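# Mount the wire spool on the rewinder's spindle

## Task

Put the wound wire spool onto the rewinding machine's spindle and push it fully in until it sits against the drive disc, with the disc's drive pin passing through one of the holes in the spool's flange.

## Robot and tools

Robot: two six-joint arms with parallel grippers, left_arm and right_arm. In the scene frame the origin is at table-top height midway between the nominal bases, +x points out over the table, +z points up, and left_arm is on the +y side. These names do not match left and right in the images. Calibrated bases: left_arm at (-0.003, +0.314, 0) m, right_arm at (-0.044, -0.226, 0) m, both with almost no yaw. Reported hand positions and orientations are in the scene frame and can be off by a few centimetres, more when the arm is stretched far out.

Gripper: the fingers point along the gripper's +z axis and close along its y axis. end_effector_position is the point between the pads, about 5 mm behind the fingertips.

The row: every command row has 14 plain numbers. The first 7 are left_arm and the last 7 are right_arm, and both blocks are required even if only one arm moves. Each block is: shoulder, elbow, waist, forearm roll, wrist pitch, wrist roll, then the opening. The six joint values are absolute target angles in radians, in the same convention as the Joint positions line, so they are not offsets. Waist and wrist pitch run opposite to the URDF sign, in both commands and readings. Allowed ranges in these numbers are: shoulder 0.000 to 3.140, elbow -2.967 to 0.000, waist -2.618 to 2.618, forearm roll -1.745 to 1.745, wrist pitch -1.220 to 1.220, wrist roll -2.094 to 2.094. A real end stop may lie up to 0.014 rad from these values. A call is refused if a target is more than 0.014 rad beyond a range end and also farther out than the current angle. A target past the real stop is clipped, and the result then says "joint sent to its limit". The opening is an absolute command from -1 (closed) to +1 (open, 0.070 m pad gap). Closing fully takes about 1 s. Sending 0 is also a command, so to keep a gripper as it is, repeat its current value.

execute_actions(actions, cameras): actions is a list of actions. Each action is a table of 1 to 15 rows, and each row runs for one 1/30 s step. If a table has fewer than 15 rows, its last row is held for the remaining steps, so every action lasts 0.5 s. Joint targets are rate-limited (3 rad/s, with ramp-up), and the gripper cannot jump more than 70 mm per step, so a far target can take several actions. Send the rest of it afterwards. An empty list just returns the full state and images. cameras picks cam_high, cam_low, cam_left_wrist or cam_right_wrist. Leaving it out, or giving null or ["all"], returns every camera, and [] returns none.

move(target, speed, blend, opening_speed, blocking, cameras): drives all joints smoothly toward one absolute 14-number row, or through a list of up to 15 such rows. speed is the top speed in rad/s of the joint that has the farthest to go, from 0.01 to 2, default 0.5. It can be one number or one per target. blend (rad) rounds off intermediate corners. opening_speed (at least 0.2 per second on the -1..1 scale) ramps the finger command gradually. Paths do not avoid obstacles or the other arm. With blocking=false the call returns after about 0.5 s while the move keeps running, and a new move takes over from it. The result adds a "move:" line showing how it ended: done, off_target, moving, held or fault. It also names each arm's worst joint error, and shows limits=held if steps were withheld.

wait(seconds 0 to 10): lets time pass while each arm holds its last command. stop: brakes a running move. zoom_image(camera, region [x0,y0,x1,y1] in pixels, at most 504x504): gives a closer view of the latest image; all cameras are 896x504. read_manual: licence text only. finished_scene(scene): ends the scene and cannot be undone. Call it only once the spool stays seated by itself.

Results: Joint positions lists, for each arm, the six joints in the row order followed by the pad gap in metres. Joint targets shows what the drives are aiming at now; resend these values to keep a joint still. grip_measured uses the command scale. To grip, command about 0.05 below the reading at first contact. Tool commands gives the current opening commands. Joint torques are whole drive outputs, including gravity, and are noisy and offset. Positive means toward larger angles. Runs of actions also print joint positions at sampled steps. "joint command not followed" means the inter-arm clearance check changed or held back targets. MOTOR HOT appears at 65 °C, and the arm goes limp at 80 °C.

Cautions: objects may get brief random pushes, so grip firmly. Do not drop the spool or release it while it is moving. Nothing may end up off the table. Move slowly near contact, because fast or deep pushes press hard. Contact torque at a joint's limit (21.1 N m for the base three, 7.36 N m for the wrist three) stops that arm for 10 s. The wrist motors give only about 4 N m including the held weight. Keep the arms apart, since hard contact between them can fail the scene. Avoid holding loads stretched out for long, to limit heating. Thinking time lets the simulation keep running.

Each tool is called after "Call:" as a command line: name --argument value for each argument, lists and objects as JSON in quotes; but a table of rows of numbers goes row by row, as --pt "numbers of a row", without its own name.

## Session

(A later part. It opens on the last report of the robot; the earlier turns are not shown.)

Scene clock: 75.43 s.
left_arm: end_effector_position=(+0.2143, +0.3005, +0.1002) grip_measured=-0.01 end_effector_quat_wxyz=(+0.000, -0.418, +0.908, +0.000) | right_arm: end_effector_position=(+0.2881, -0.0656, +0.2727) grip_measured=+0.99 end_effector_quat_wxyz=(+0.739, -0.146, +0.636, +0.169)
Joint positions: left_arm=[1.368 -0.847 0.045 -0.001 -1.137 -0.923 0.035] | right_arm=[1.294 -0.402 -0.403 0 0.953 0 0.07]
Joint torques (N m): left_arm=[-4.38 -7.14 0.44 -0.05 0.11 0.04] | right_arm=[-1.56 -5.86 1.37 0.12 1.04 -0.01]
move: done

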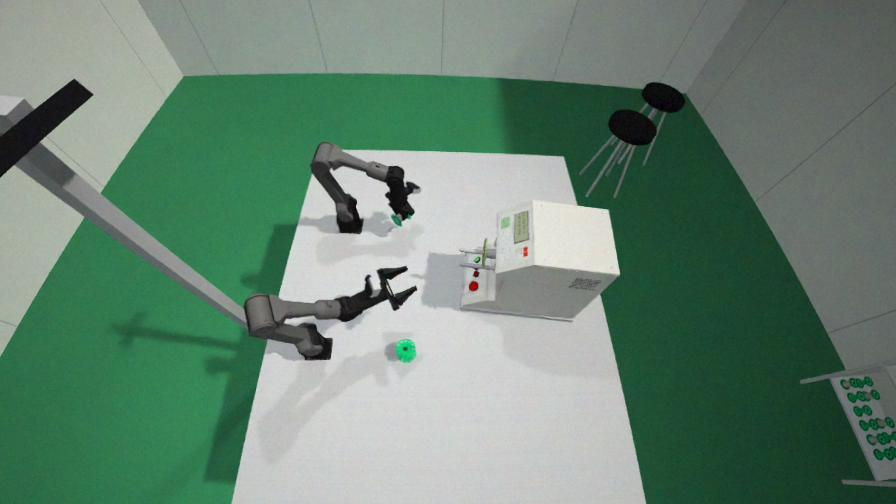

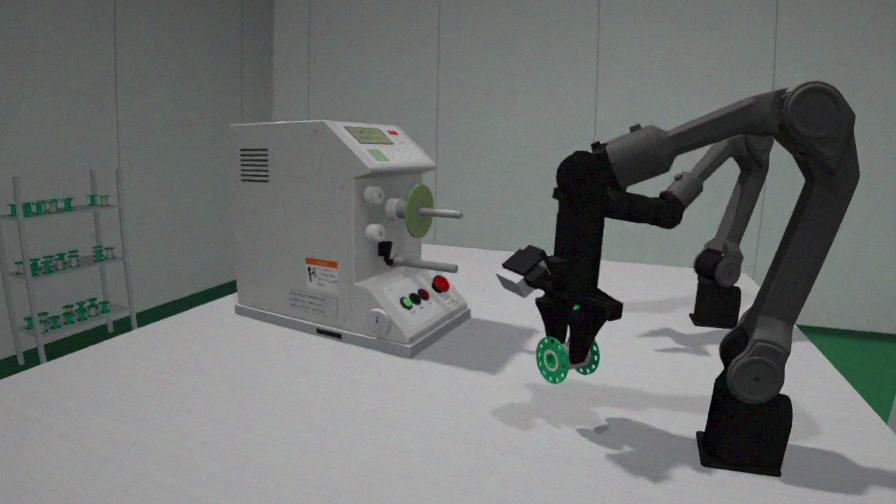

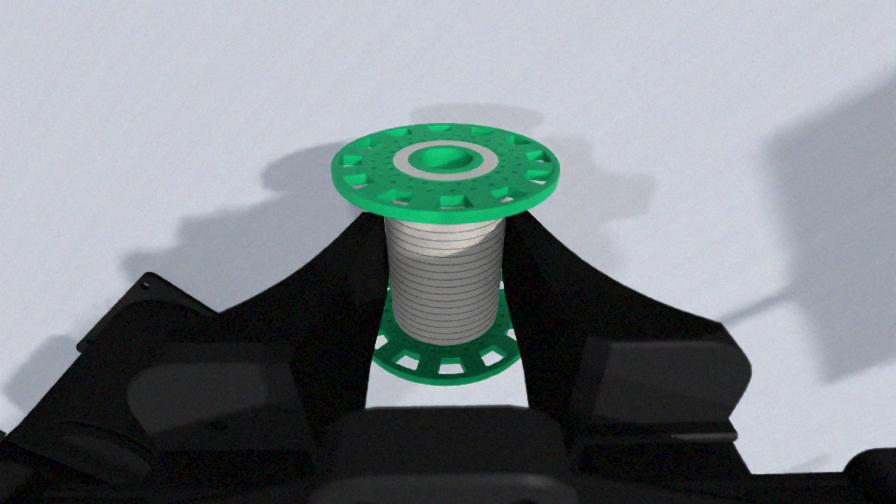

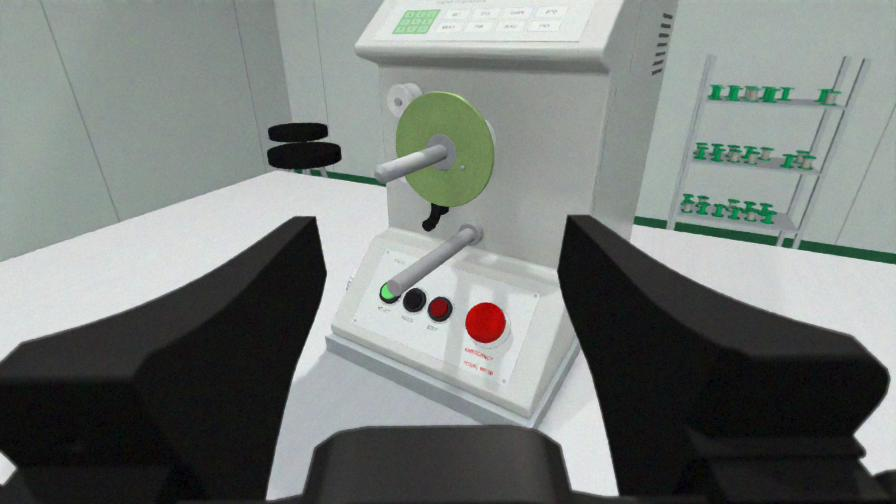

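Call:
move --pt "1.51 -0.9033 0.045 0 -1.0513 0 -0.15 1.2945 -0.4039 -0.402 0 0.953 0 1" --pt "1.601 -0.7923 0.045 0 -0.8486 0 -0.15 1.2945 -0.4039 -0.402 0 0.953 0 1" --speed '[0.6, 0.15]' --cameras '["cam_low", "cam_left_wrist"]'

Call:
zoom_image --camera "cam_low" --region '[490, 270, 660, 440]'

Scene clock: 126.17 s.
left_arm: end_effector_position=(+0.2464, +0.2986, +0.0330) grip_measured=-0.01 end_effector_quat_wxyz=(+0.000, +0.030, +1.000, +0.000) | right_arm: end_effector_position=(+0.2882, -0.0655, +0.2731) grip_measured=+0.99 end_effector_quat_wxyz=(+0.739, -0.146, +0.636, +0.169)
Joint positions: left_arm=[1.601 -0.792 0.045 -0.001 -0.848 0.001 0.035] | right_arm=[1.294 -0.403 -0.403 0 0.953 0 0.07]
Joint torques (N m): left_arm=[-5.14 -5.39 -0.04 0 -0.04 -0.13] | right_arm=[-1.22 -6.17 1.21 -0.03 1.24 -0.06]
move: done
Images, in order: cam_low, cam_left_wrist.

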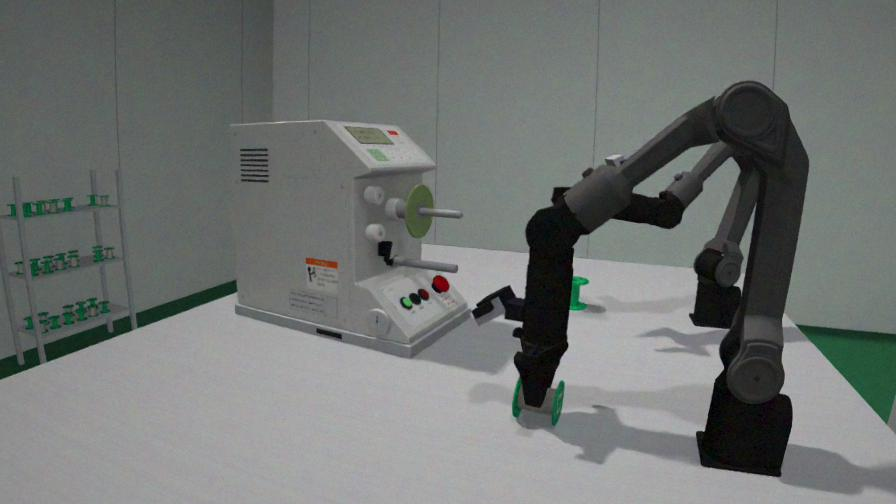

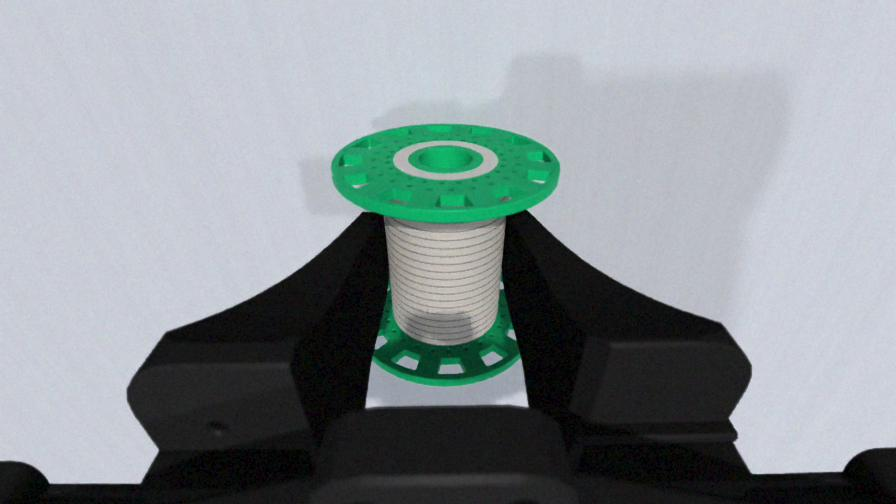

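Scaled by 2.965 from the camera's 896x504 image, which has a finer 1280x720 frame.

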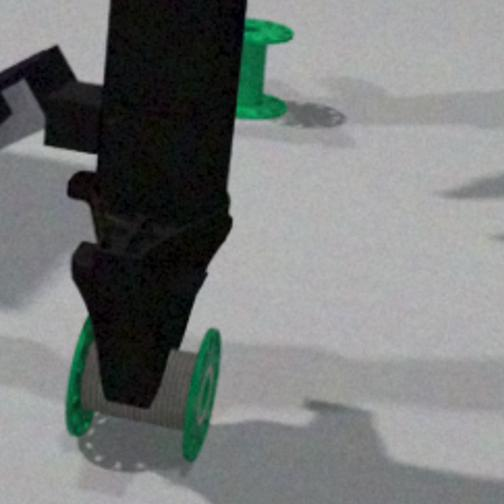

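Call:
move --pt "1.601 -0.7923 0.045 0 -0.8486 0 1 1.2945 -0.4039 -0.402 0 0.953 0 1" --pt "1.7788 -0.9942 0.045 0 -1.1352 0 1 1.2945 -0.4039 -0.402 0 0.953 0 1" --speed '[0.3, 0.2]' --opening_speed 1.0 --cameras '["cam_low", "cam_left_wrist"]'

Call:
zoom_image --camera "cam_low" --region '[490, 270, 660, 440]'

Scene clock: 132.50 s.
left_arm: end_effector_position=(+0.2414, +0.2989, +0.0329) grip_measured=+0.99 end_effector_quat_wxyz=(-0.131, +0.030, +0.991, +0.004) | right_arm: end_effector_position=(+0.2882, -0.0655, +0.2731) grip_measured=+0.99 end_effector_quat_wxyz=(+0.739, -0.146, +0.636, +0.169)
Joint positions: left_arm=[1.78 -0.995 0.045 -0.001 -1.136 0.001 0.07] | right_arm=[1.294 -0.403 -0.403 0 0.953 0 0.07]
Joint torques (N m): left_arm=[-6.13 -4.56 0.08 -0.11 -0.03 -0.06] | right_arm=[-1.23 -6.12 1.1 0.01 1.16 -0.1]
move: done
Images, in order: cam_low, cam_left_wrist.

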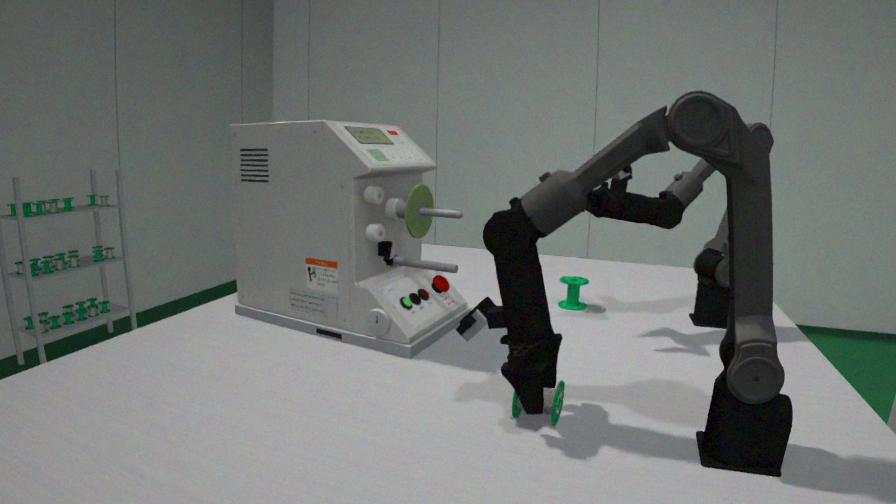

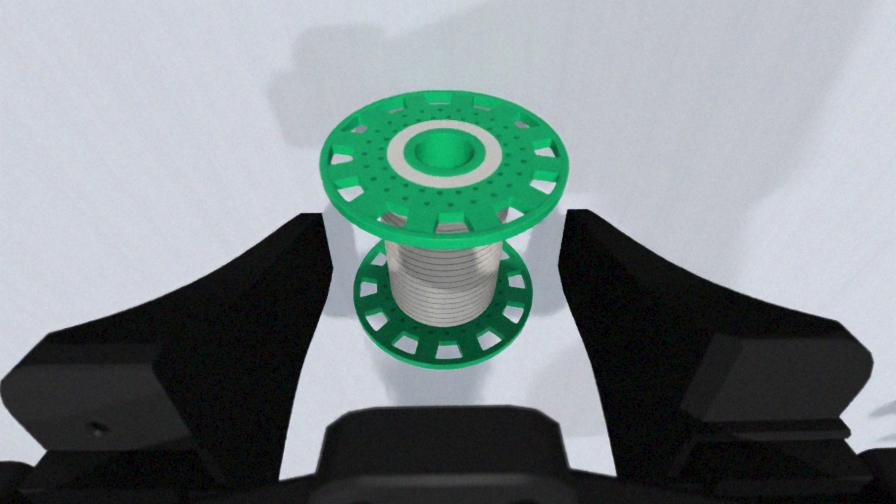

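Scaled by 2.965 from the camera's 896x504 image, which has a finer 1280x720 frame.

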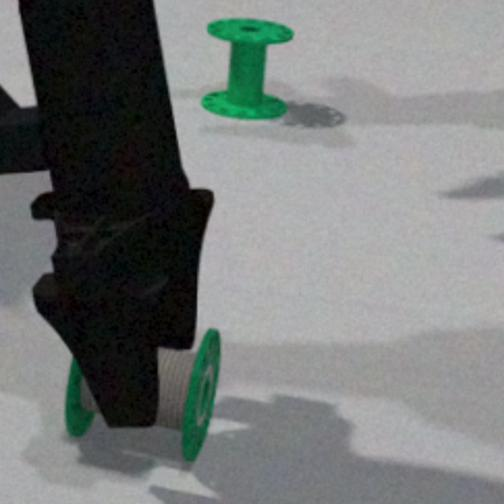

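Call:
move --target '[1.7788, -0.9942, 0.045, 0, -1.1352, 0, -0.15, 1.2945, -0.4039, -0.402, 0, 0.953, 0, 1]' --opening_speed 0.5 --cameras '["cam_low", "cam_left_wrist"]'

Call:
zoom_image --camera "cam_low" --region '[490, 270, 660, 440]'

Call:
zoom_image --camera "cam_left_wrist" --region '[300, 80, 600, 380]'

Scene clock: 136.63 s.
left_arm: end_effector_position=(+0.2413, +0.2991, +0.0328) grip_measured=-0.01 end_effector_quat_wxyz=(-0.131, +0.030, +0.991, +0.004) | right_arm: end_effector_position=(+0.2882, -0.0655, +0.2731) grip_measured=+0.99 end_effector_quat_wxyz=(+0.739, -0.146, +0.636, +0.169)
Joint positions: left_arm=[1.78 -0.994 0.045 0 -1.136 0.001 0.035] | right_arm=[1.294 -0.403 -0.403 0 0.953 0 0.07]
Joint torques (N m): left_arm=[-6.98 -4.03 0.51 -0.09 -0.07 -0.02] | right_arm=[-1.23 -6.08 0.98 0.04 1.11 -0.13]
move: done
Images, in order: cam_low, cam_left_wrist.

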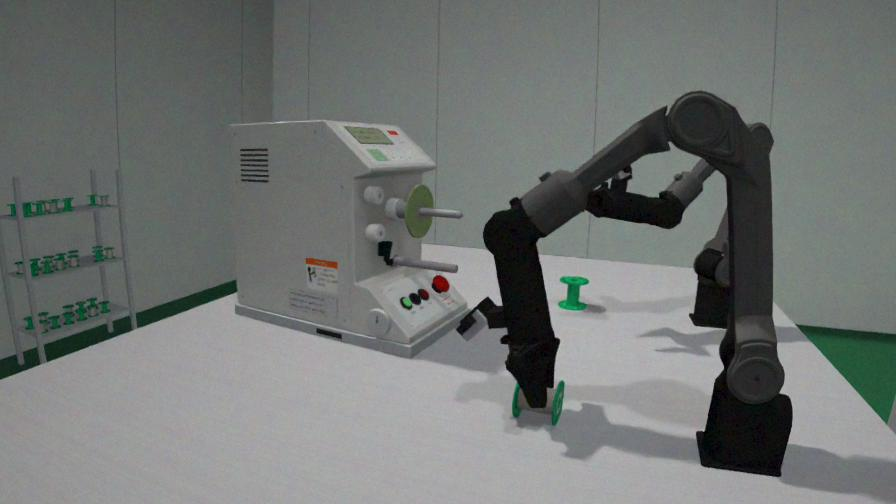

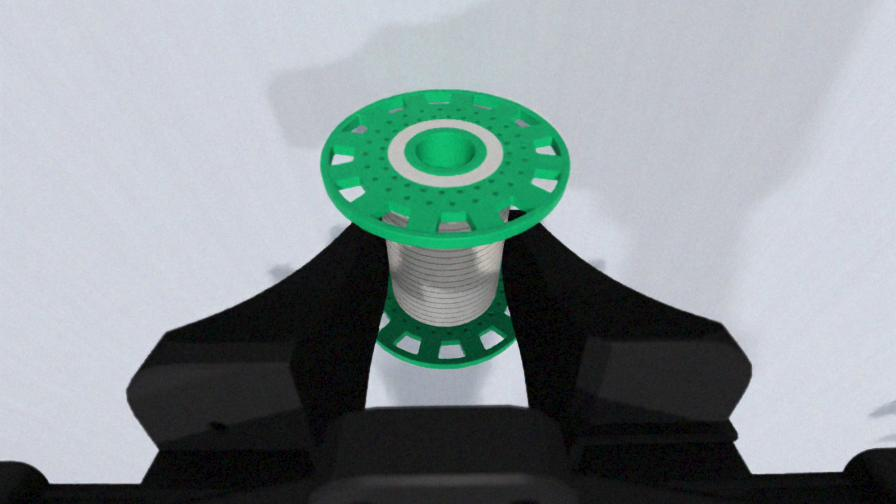

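Scaled by 2.965 from the camera's 896x504 image, which has a finer 1280x720 frame.

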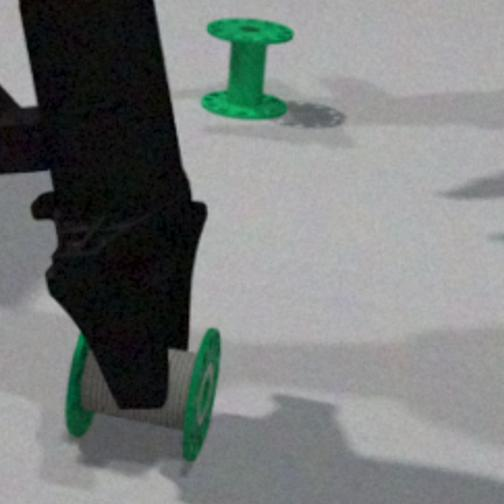

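Scaled by 1.680 from the camera's 896x504 image, which has a finer 1280x720 frame.

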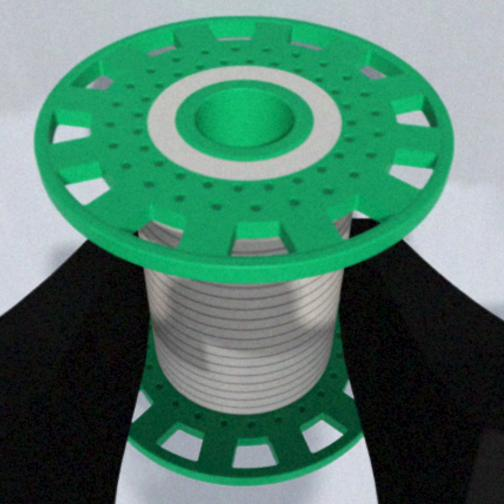

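Call:
move --pt "1.7788 -0.9942 0.045 0 -1.1352 0 1 1.2945 -0.4039 -0.402 0 0.953 0 1" --pt "1.8294 -1.0415 0.045 0 -1.2001 0 1 1.2945 -0.4039 -0.402 0 0.953 0 1" --speed '[0.3, 0.15]' --opening_speed 1.0 --cameras '["cam_low", "cam_left_wrist"]'

Call:
zoom_image --camera "cam_low" --region '[490, 290, 610, 440]'

Call:
zoom_image --camera "cam_left_wrist" --region '[280, 60, 620, 400]'

Scene clock: 192.03 s.
left_arm: end_effector_position=(+0.2399, +0.2992, +0.0315) grip_measured=+0.99 end_effector_quat_wxyz=(-0.165, +0.030, +0.986, +0.005) | right_arm: end_effector_position=(+0.2882, -0.0655, +0.2731) grip_measured=+0.99 end_effector_quat_wxyz=(+0.739, -0.146, +0.636, +0.169)
Joint positions: left_arm=[1.83 -1.042 0.045 0 -1.201 0.001 0.07] | right_arm=[1.294 -0.403 -0.403 0 0.953 0 0.07]
Joint torques (N m): left_arm=[-6.24 -4.91 1.03 0.04 -0.08 0.02] | right_arm=[-1.25 -6.07 0.87 0.07 1.05 -0.13]
move: done
Images, in order: cam_low, cam_left_wrist.

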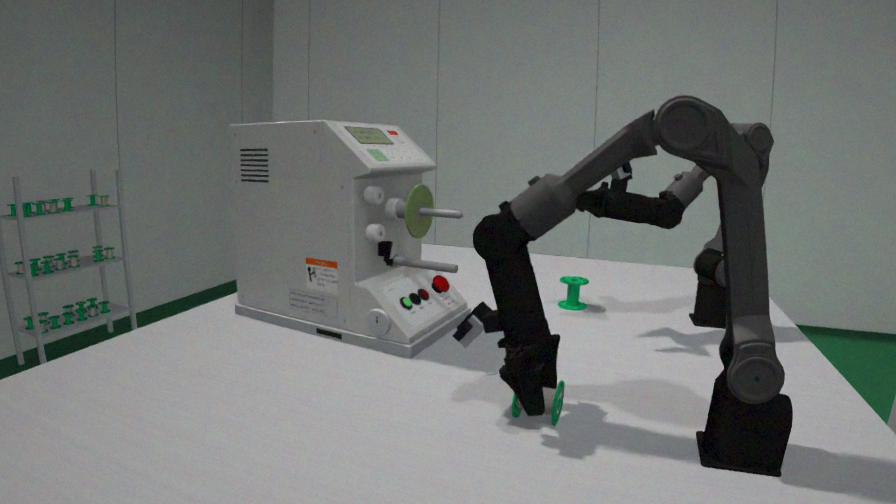

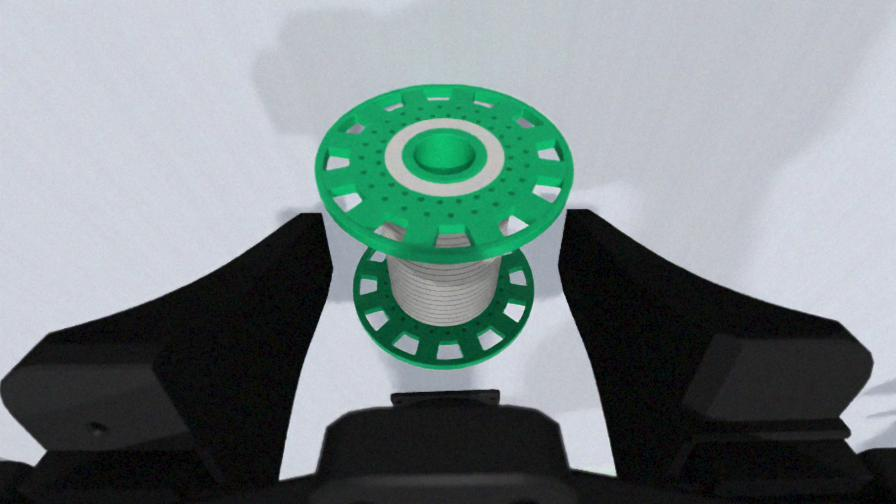

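Scaled by 3.360 from the camera's 896x504 image, which has a finer 1280x720 frame.

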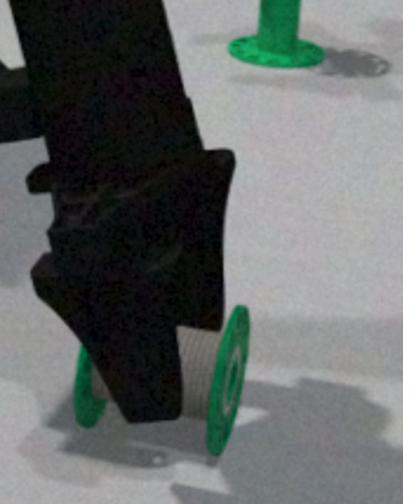

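Scaled by 1.482 from the camera's 896x504 image, which has a finer 1280x720 frame.

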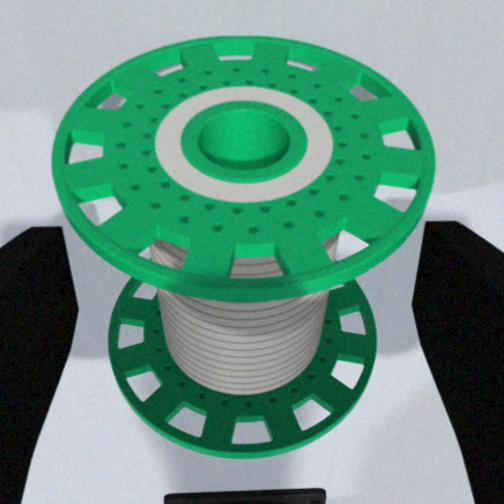

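Call:
move --target '[1.8294, -1.0415, 0.045, 0, -1.2001, 0, -0.15, 1.2945, -0.4039, -0.402, 0, 0.953, 0, 1]' --opening_speed 0.5 --cameras '["cam_low", "cam_left_wrist"]'

Call:
zoom_image --camera "cam_low" --region '[490, 290, 610, 440]'

Call:
zoom_image --camera "cam_left_wrist" --region '[280, 60, 620, 400]'

Scene clock: 197.73 s.
left_arm: end_effector_position=(+0.2401, +0.2991, +0.0314) grip_measured=+0.00 end_effector_quat_wxyz=(-0.164, +0.030, +0.986, +0.005) | right_arm: end_effector_position=(+0.2882, -0.0655, +0.2731) grip_measured=+0.99 end_effector_quat_wxyz=(+0.739, -0.146, +0.636, +0.169)
Joint positions: left_arm=[1.83 -1.042 0.045 0 -1.2 0.001 0.035] | right_arm=[1.294 -0.403 -0.403 0 0.953 0 0.07]
Joint torques (N m): left_arm=[-7.35 -4.06 1.04 -0.08 -0.12 0.08] | right_arm=[-1.25 -6.02 0.72 0.1 1.03 -0.13]
move: done
Images, in order: cam_low, cam_left_wrist.

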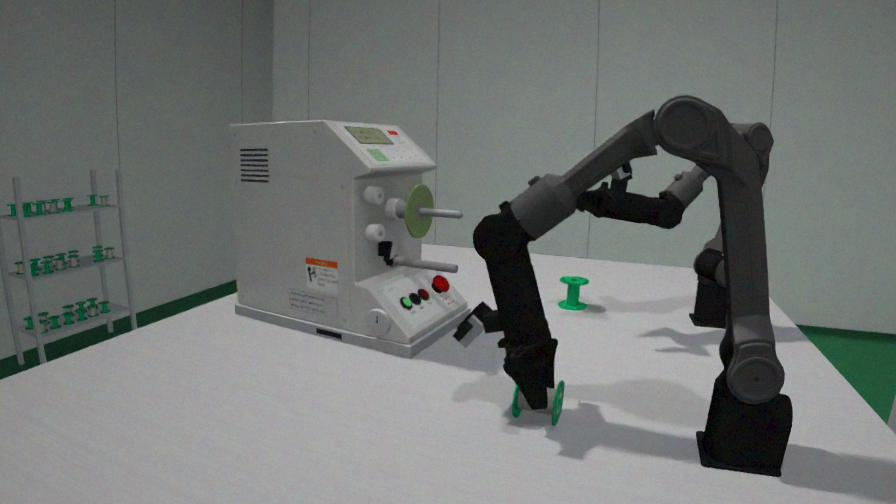

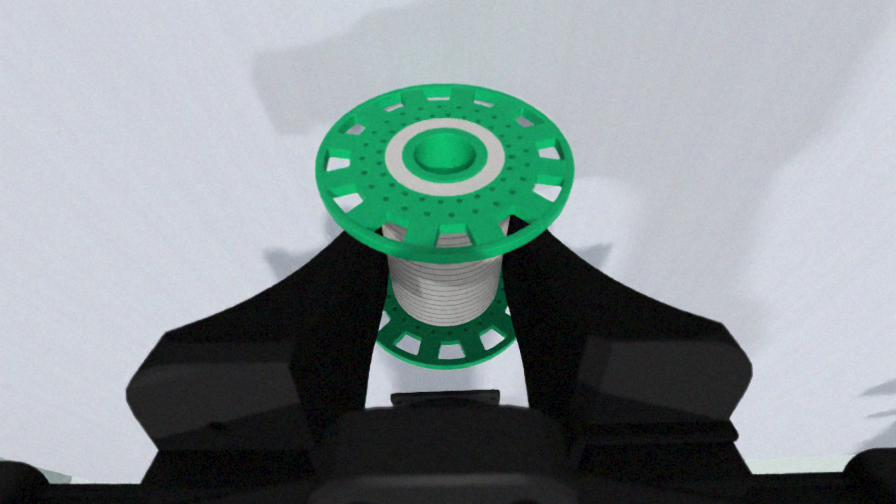

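Scaled by 3.360 from the camera's 896x504 image, which has a finer 1280x720 frame.

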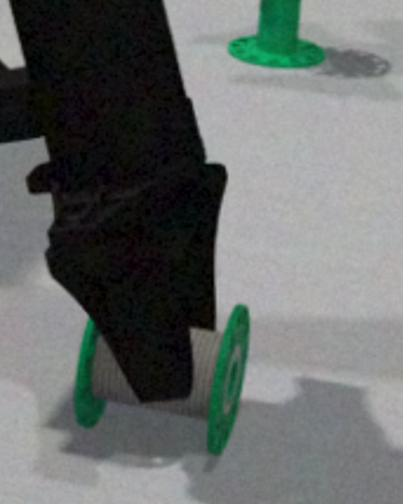

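Scaled by 1.482 from the camera's 896x504 image, which has a finer 1280x720 frame.

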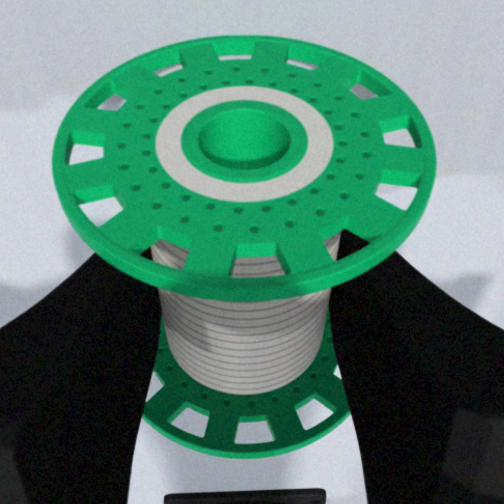

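Call:
move --pt "1.55 -1.0415 0.045 0 -1.0 0 -0.15 1.2945 -0.4039 -0.402 0 0.953 0 1" --pt "1.1 -0.8185 0.06 0.6 -0.1 0.25 -0.15 1.2945 -0.4039 -0.402 0 0.953 0 1" --pt "1.6743 -0.9545 0.1405 1.4255 1.1556 0.6806 -0.15 1.2945 -0.4039 -0.402 0 0.953 0 1" --speed '[0.3, 0.7, 0.5]' --blend 0.08

Scene clock: 214.43 s.
left_arm: end_effector_position=(+0.3336, +0.0576, +0.2397) grip_measured=+0.00 end_effector_quat_wxyz=(+0.651, +0.748, +0.082, +0.101) | right_arm: end_effector_position=(+0.2882, -0.0655, +0.2731) grip_measured=+0.99 end_effector_quat_wxyz=(+0.739, -0.146, +0.636, +0.169)
Joint positions: left_arm=[1.675 -0.954 0.14 1.426 1.156 0.681 0.035] | right_arm=[1.294 -0.403 -0.403 0 0.953 0 0.07]
Joint torques (N m): left_arm=[-7.54 -7.72 0.53 -1.13 0.55 -0.23] | right_arm=[-1.29 -6.03 0.54 0.14 1.06 -0.11]
move: done

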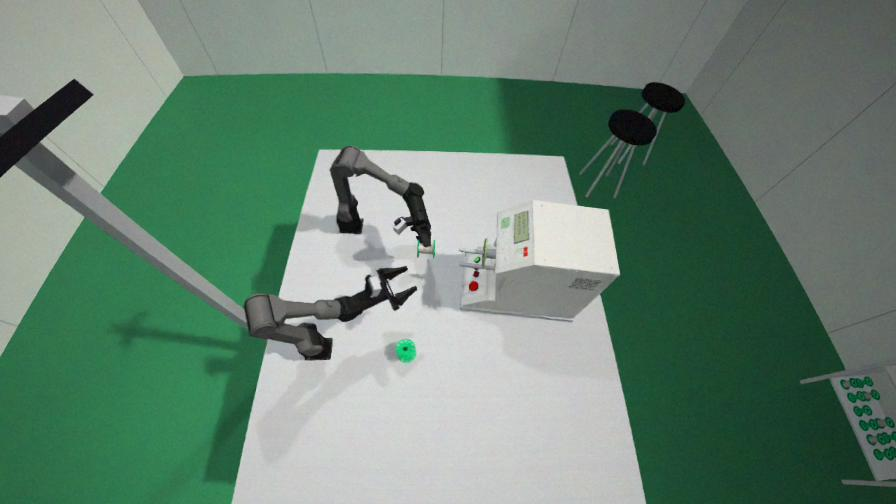

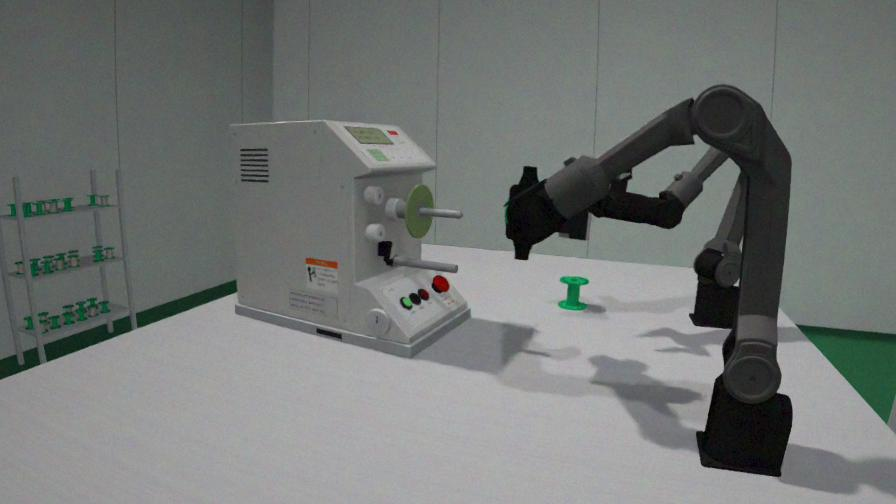

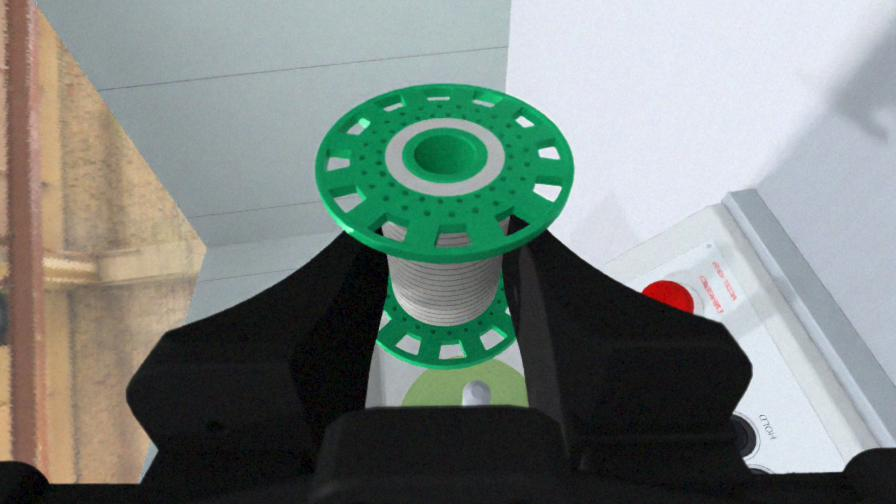

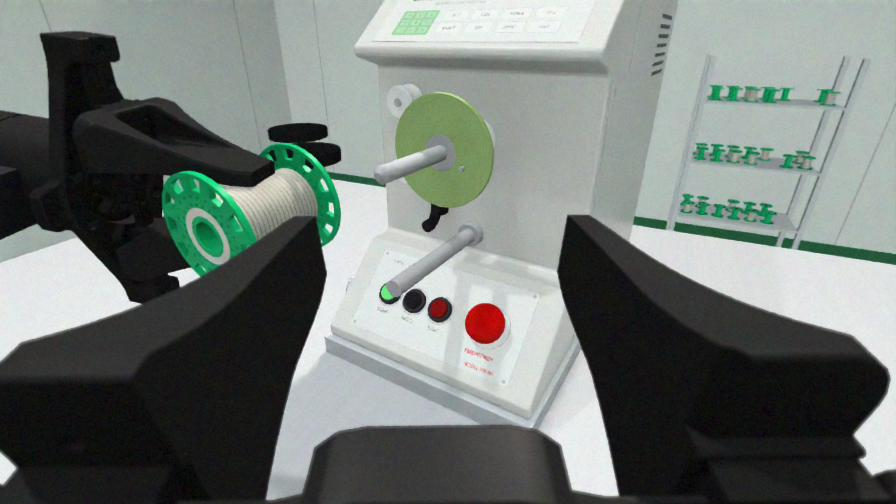

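Call:
zoom_image --camera "cam_right_wrist" --region '[150, 80, 500, 320]'

Call:
zoom_image --camera "cam_left_wrist" --region '[320, 70, 600, 410]'

Call:
zoom_image --camera "cam_high" --region '[380, 190, 540, 330]'

Scaled by 1.440 from the camera's 896x504 image, which has a finer 1280x720 frame.

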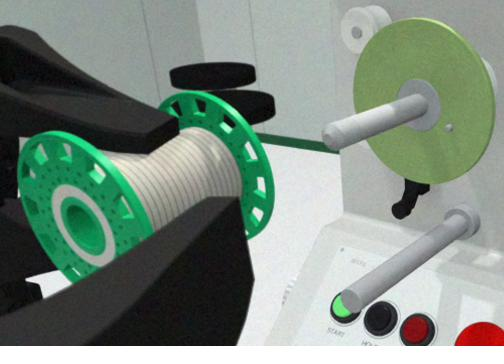

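Scaled by 1.482 from the camera's 896x504 image, which has a finer 1280x720 frame.

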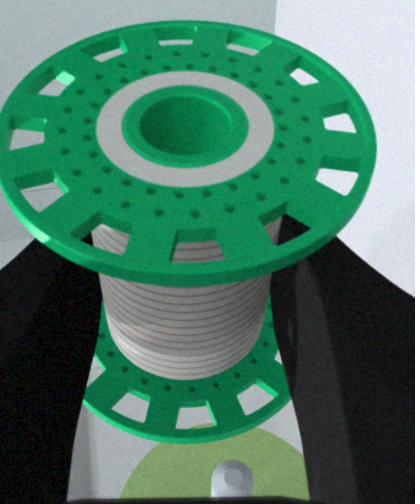

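Scaled by 3.150 from the camera's 896x504 image, which has a finer 1280x720 frame.

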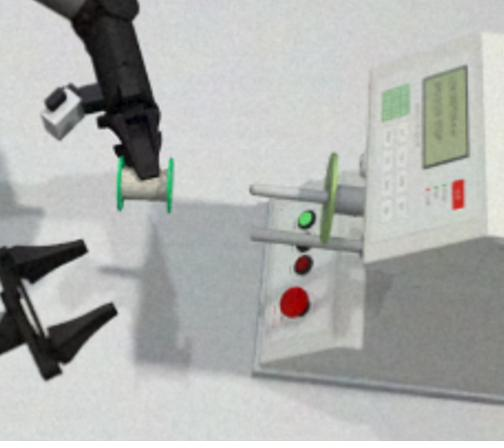

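Call:
zoom_image --camera "cam_high" --region '[410, 225, 500, 285]'

Call:
zoom_image --camera "cam_right_wrist" --region '[150, 110, 350, 310]'

Call:
zoom_image --camera "cam_right_wrist" --region '[340, 80, 520, 310]'

Call:
zoom_image --camera "cam_left_wrist" --region '[370, 300, 540, 420]'

Scaled by 5.600 from the camera's 896x504 image, which has a finer 1280x720 frame.

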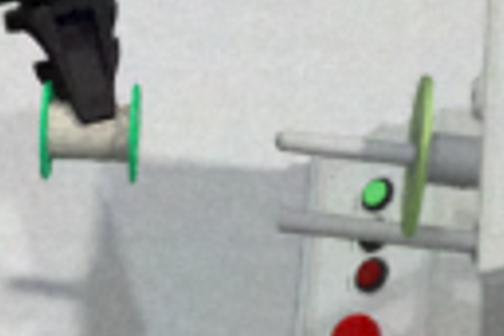

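Scaled by 2.520 from the camera's 896x504 image, which has a finer 1280x720 frame.

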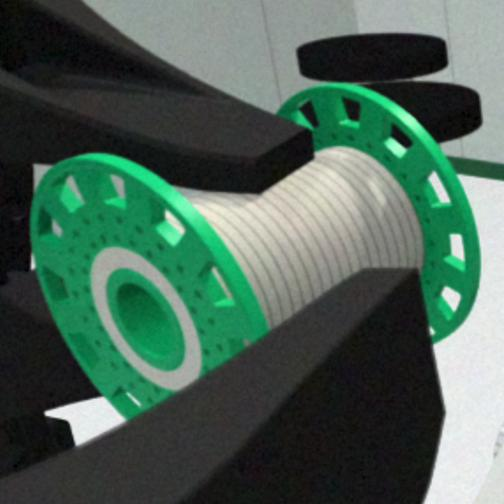

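Scaled by 2.191 from the camera's 896x504 image, which has a finer 1280x720 frame.

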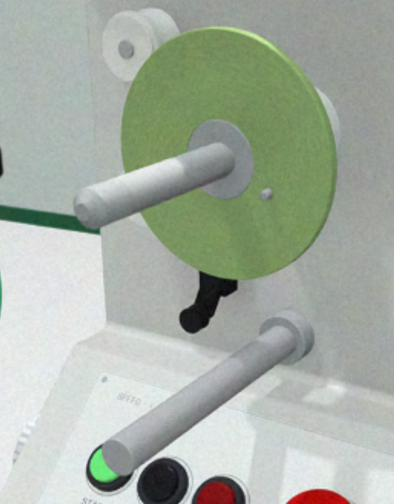

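Scaled by 2.965 from the camera's 896x504 image, which has a finer 1280x720 frame.

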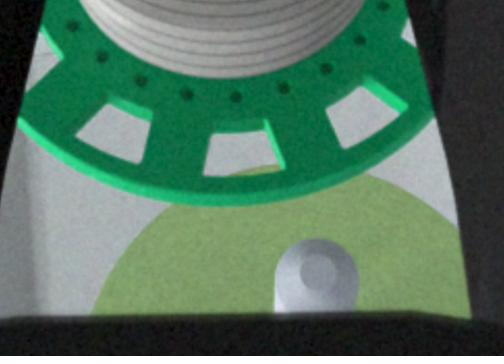

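Call:
move --target '[1.7349, -1.0285, 0.0991, 1.4853, 1.1669, 0.6619, -0.15, 1.479, -0.5745, -0.352, 0, 0.817, 1.57, 1]' --speed 0.5

Call:
zoom_image --camera "cam_high" --region '[410, 225, 500, 285]'

Call:
zoom_image --camera "cam_left_wrist" --region '[370, 300, 540, 420]'

Scene clock: 252.37 s.
left_arm: end_effector_position=(+0.3534, +0.0680, +0.2313) grip_measured=+0.00 end_effector_quat_wxyz=(+0.638, +0.759, +0.079, +0.104) | right_arm: end_effector_position=(+0.3445, -0.0618, +0.2398) grip_measured=+0.99 end_effector_quat_wxyz=(+0.391, +0.390, +0.590, +0.589)
Joint positions: left_arm=[1.735 -1.028 0.1 1.485 1.167 0.662 0.035] | right_arm=[1.479 -0.575 -0.352 0 0.817 1.57 0.07]
Joint torques (N m): left_arm=[-6.6 -7.61 -0.1 -1.09 0.64 -0.23] | right_arm=[-2.44 -5.93 1.23 0.07 1.13 -0.19]
move: done

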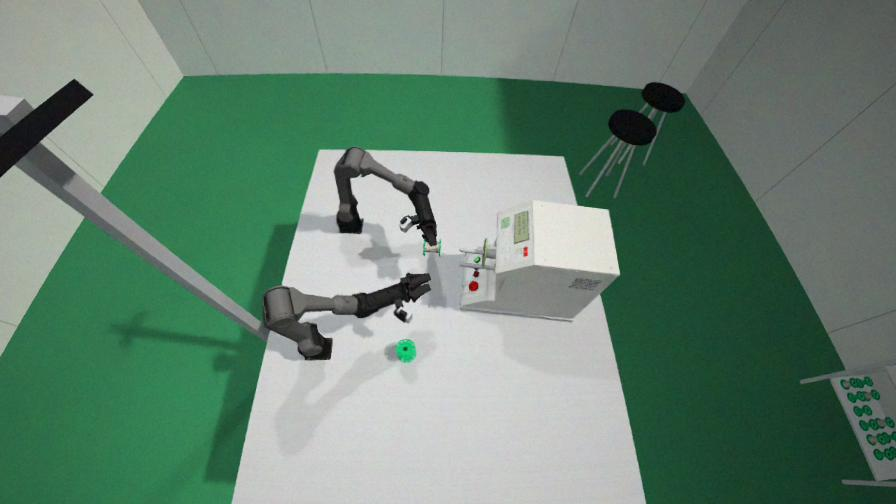

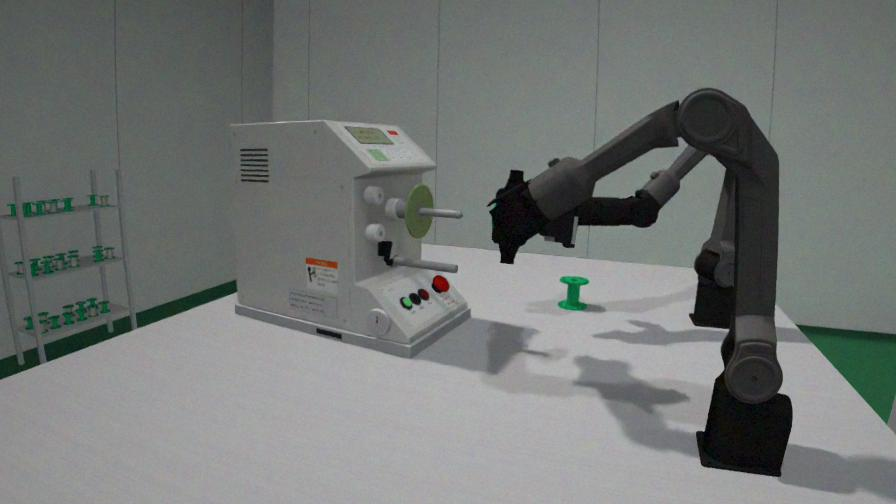

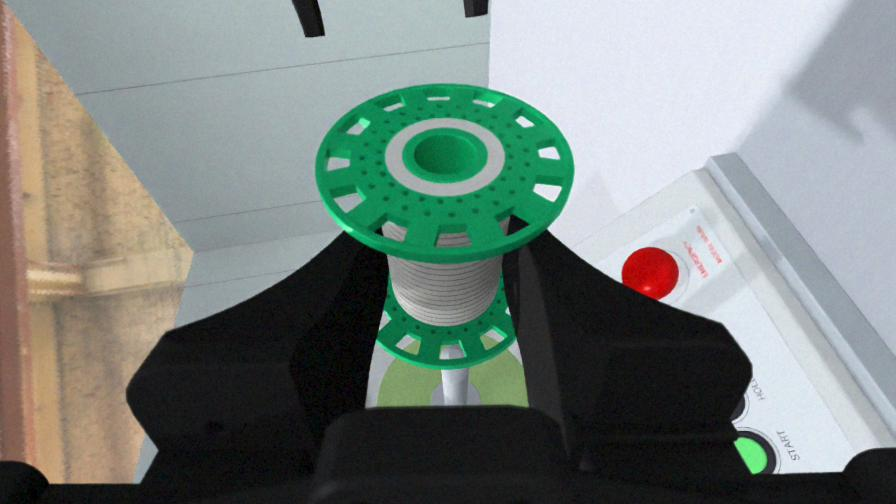

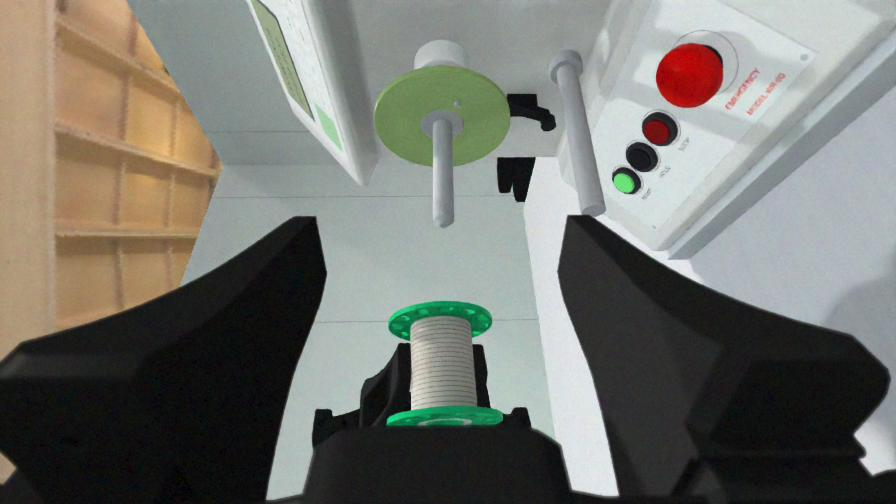

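Scaled by 5.600 from the camera's 896x504 image, which has a finer 1280x720 frame.

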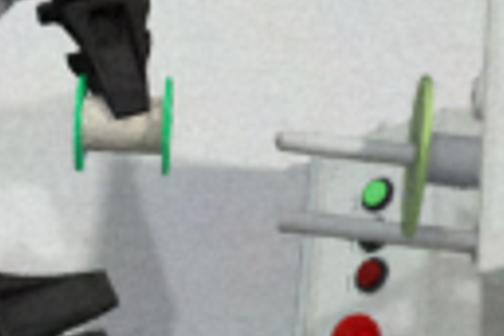

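Scaled by 2.965 from the camera's 896x504 image, which has a finer 1280x720 frame.

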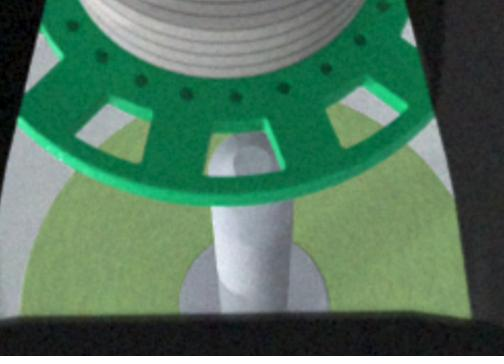

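Call:
zoom_image --camera "cam_right_wrist" --region '[360, 30, 600, 430]'

Call:
zoom_image --camera "cam_left_wrist" --region '[310, 70, 590, 420]'

Scaled by 1.260 from the camera's 896x504 image, which has a finer 1280x720 frame.

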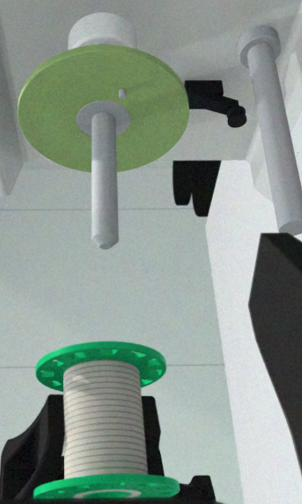

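Scaled by 1.440 from the camera's 896x504 image, which has a finer 1280x720 frame.

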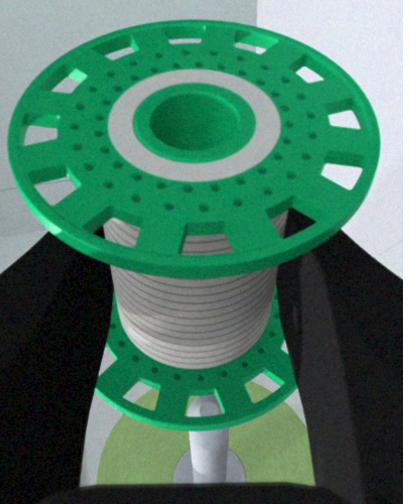

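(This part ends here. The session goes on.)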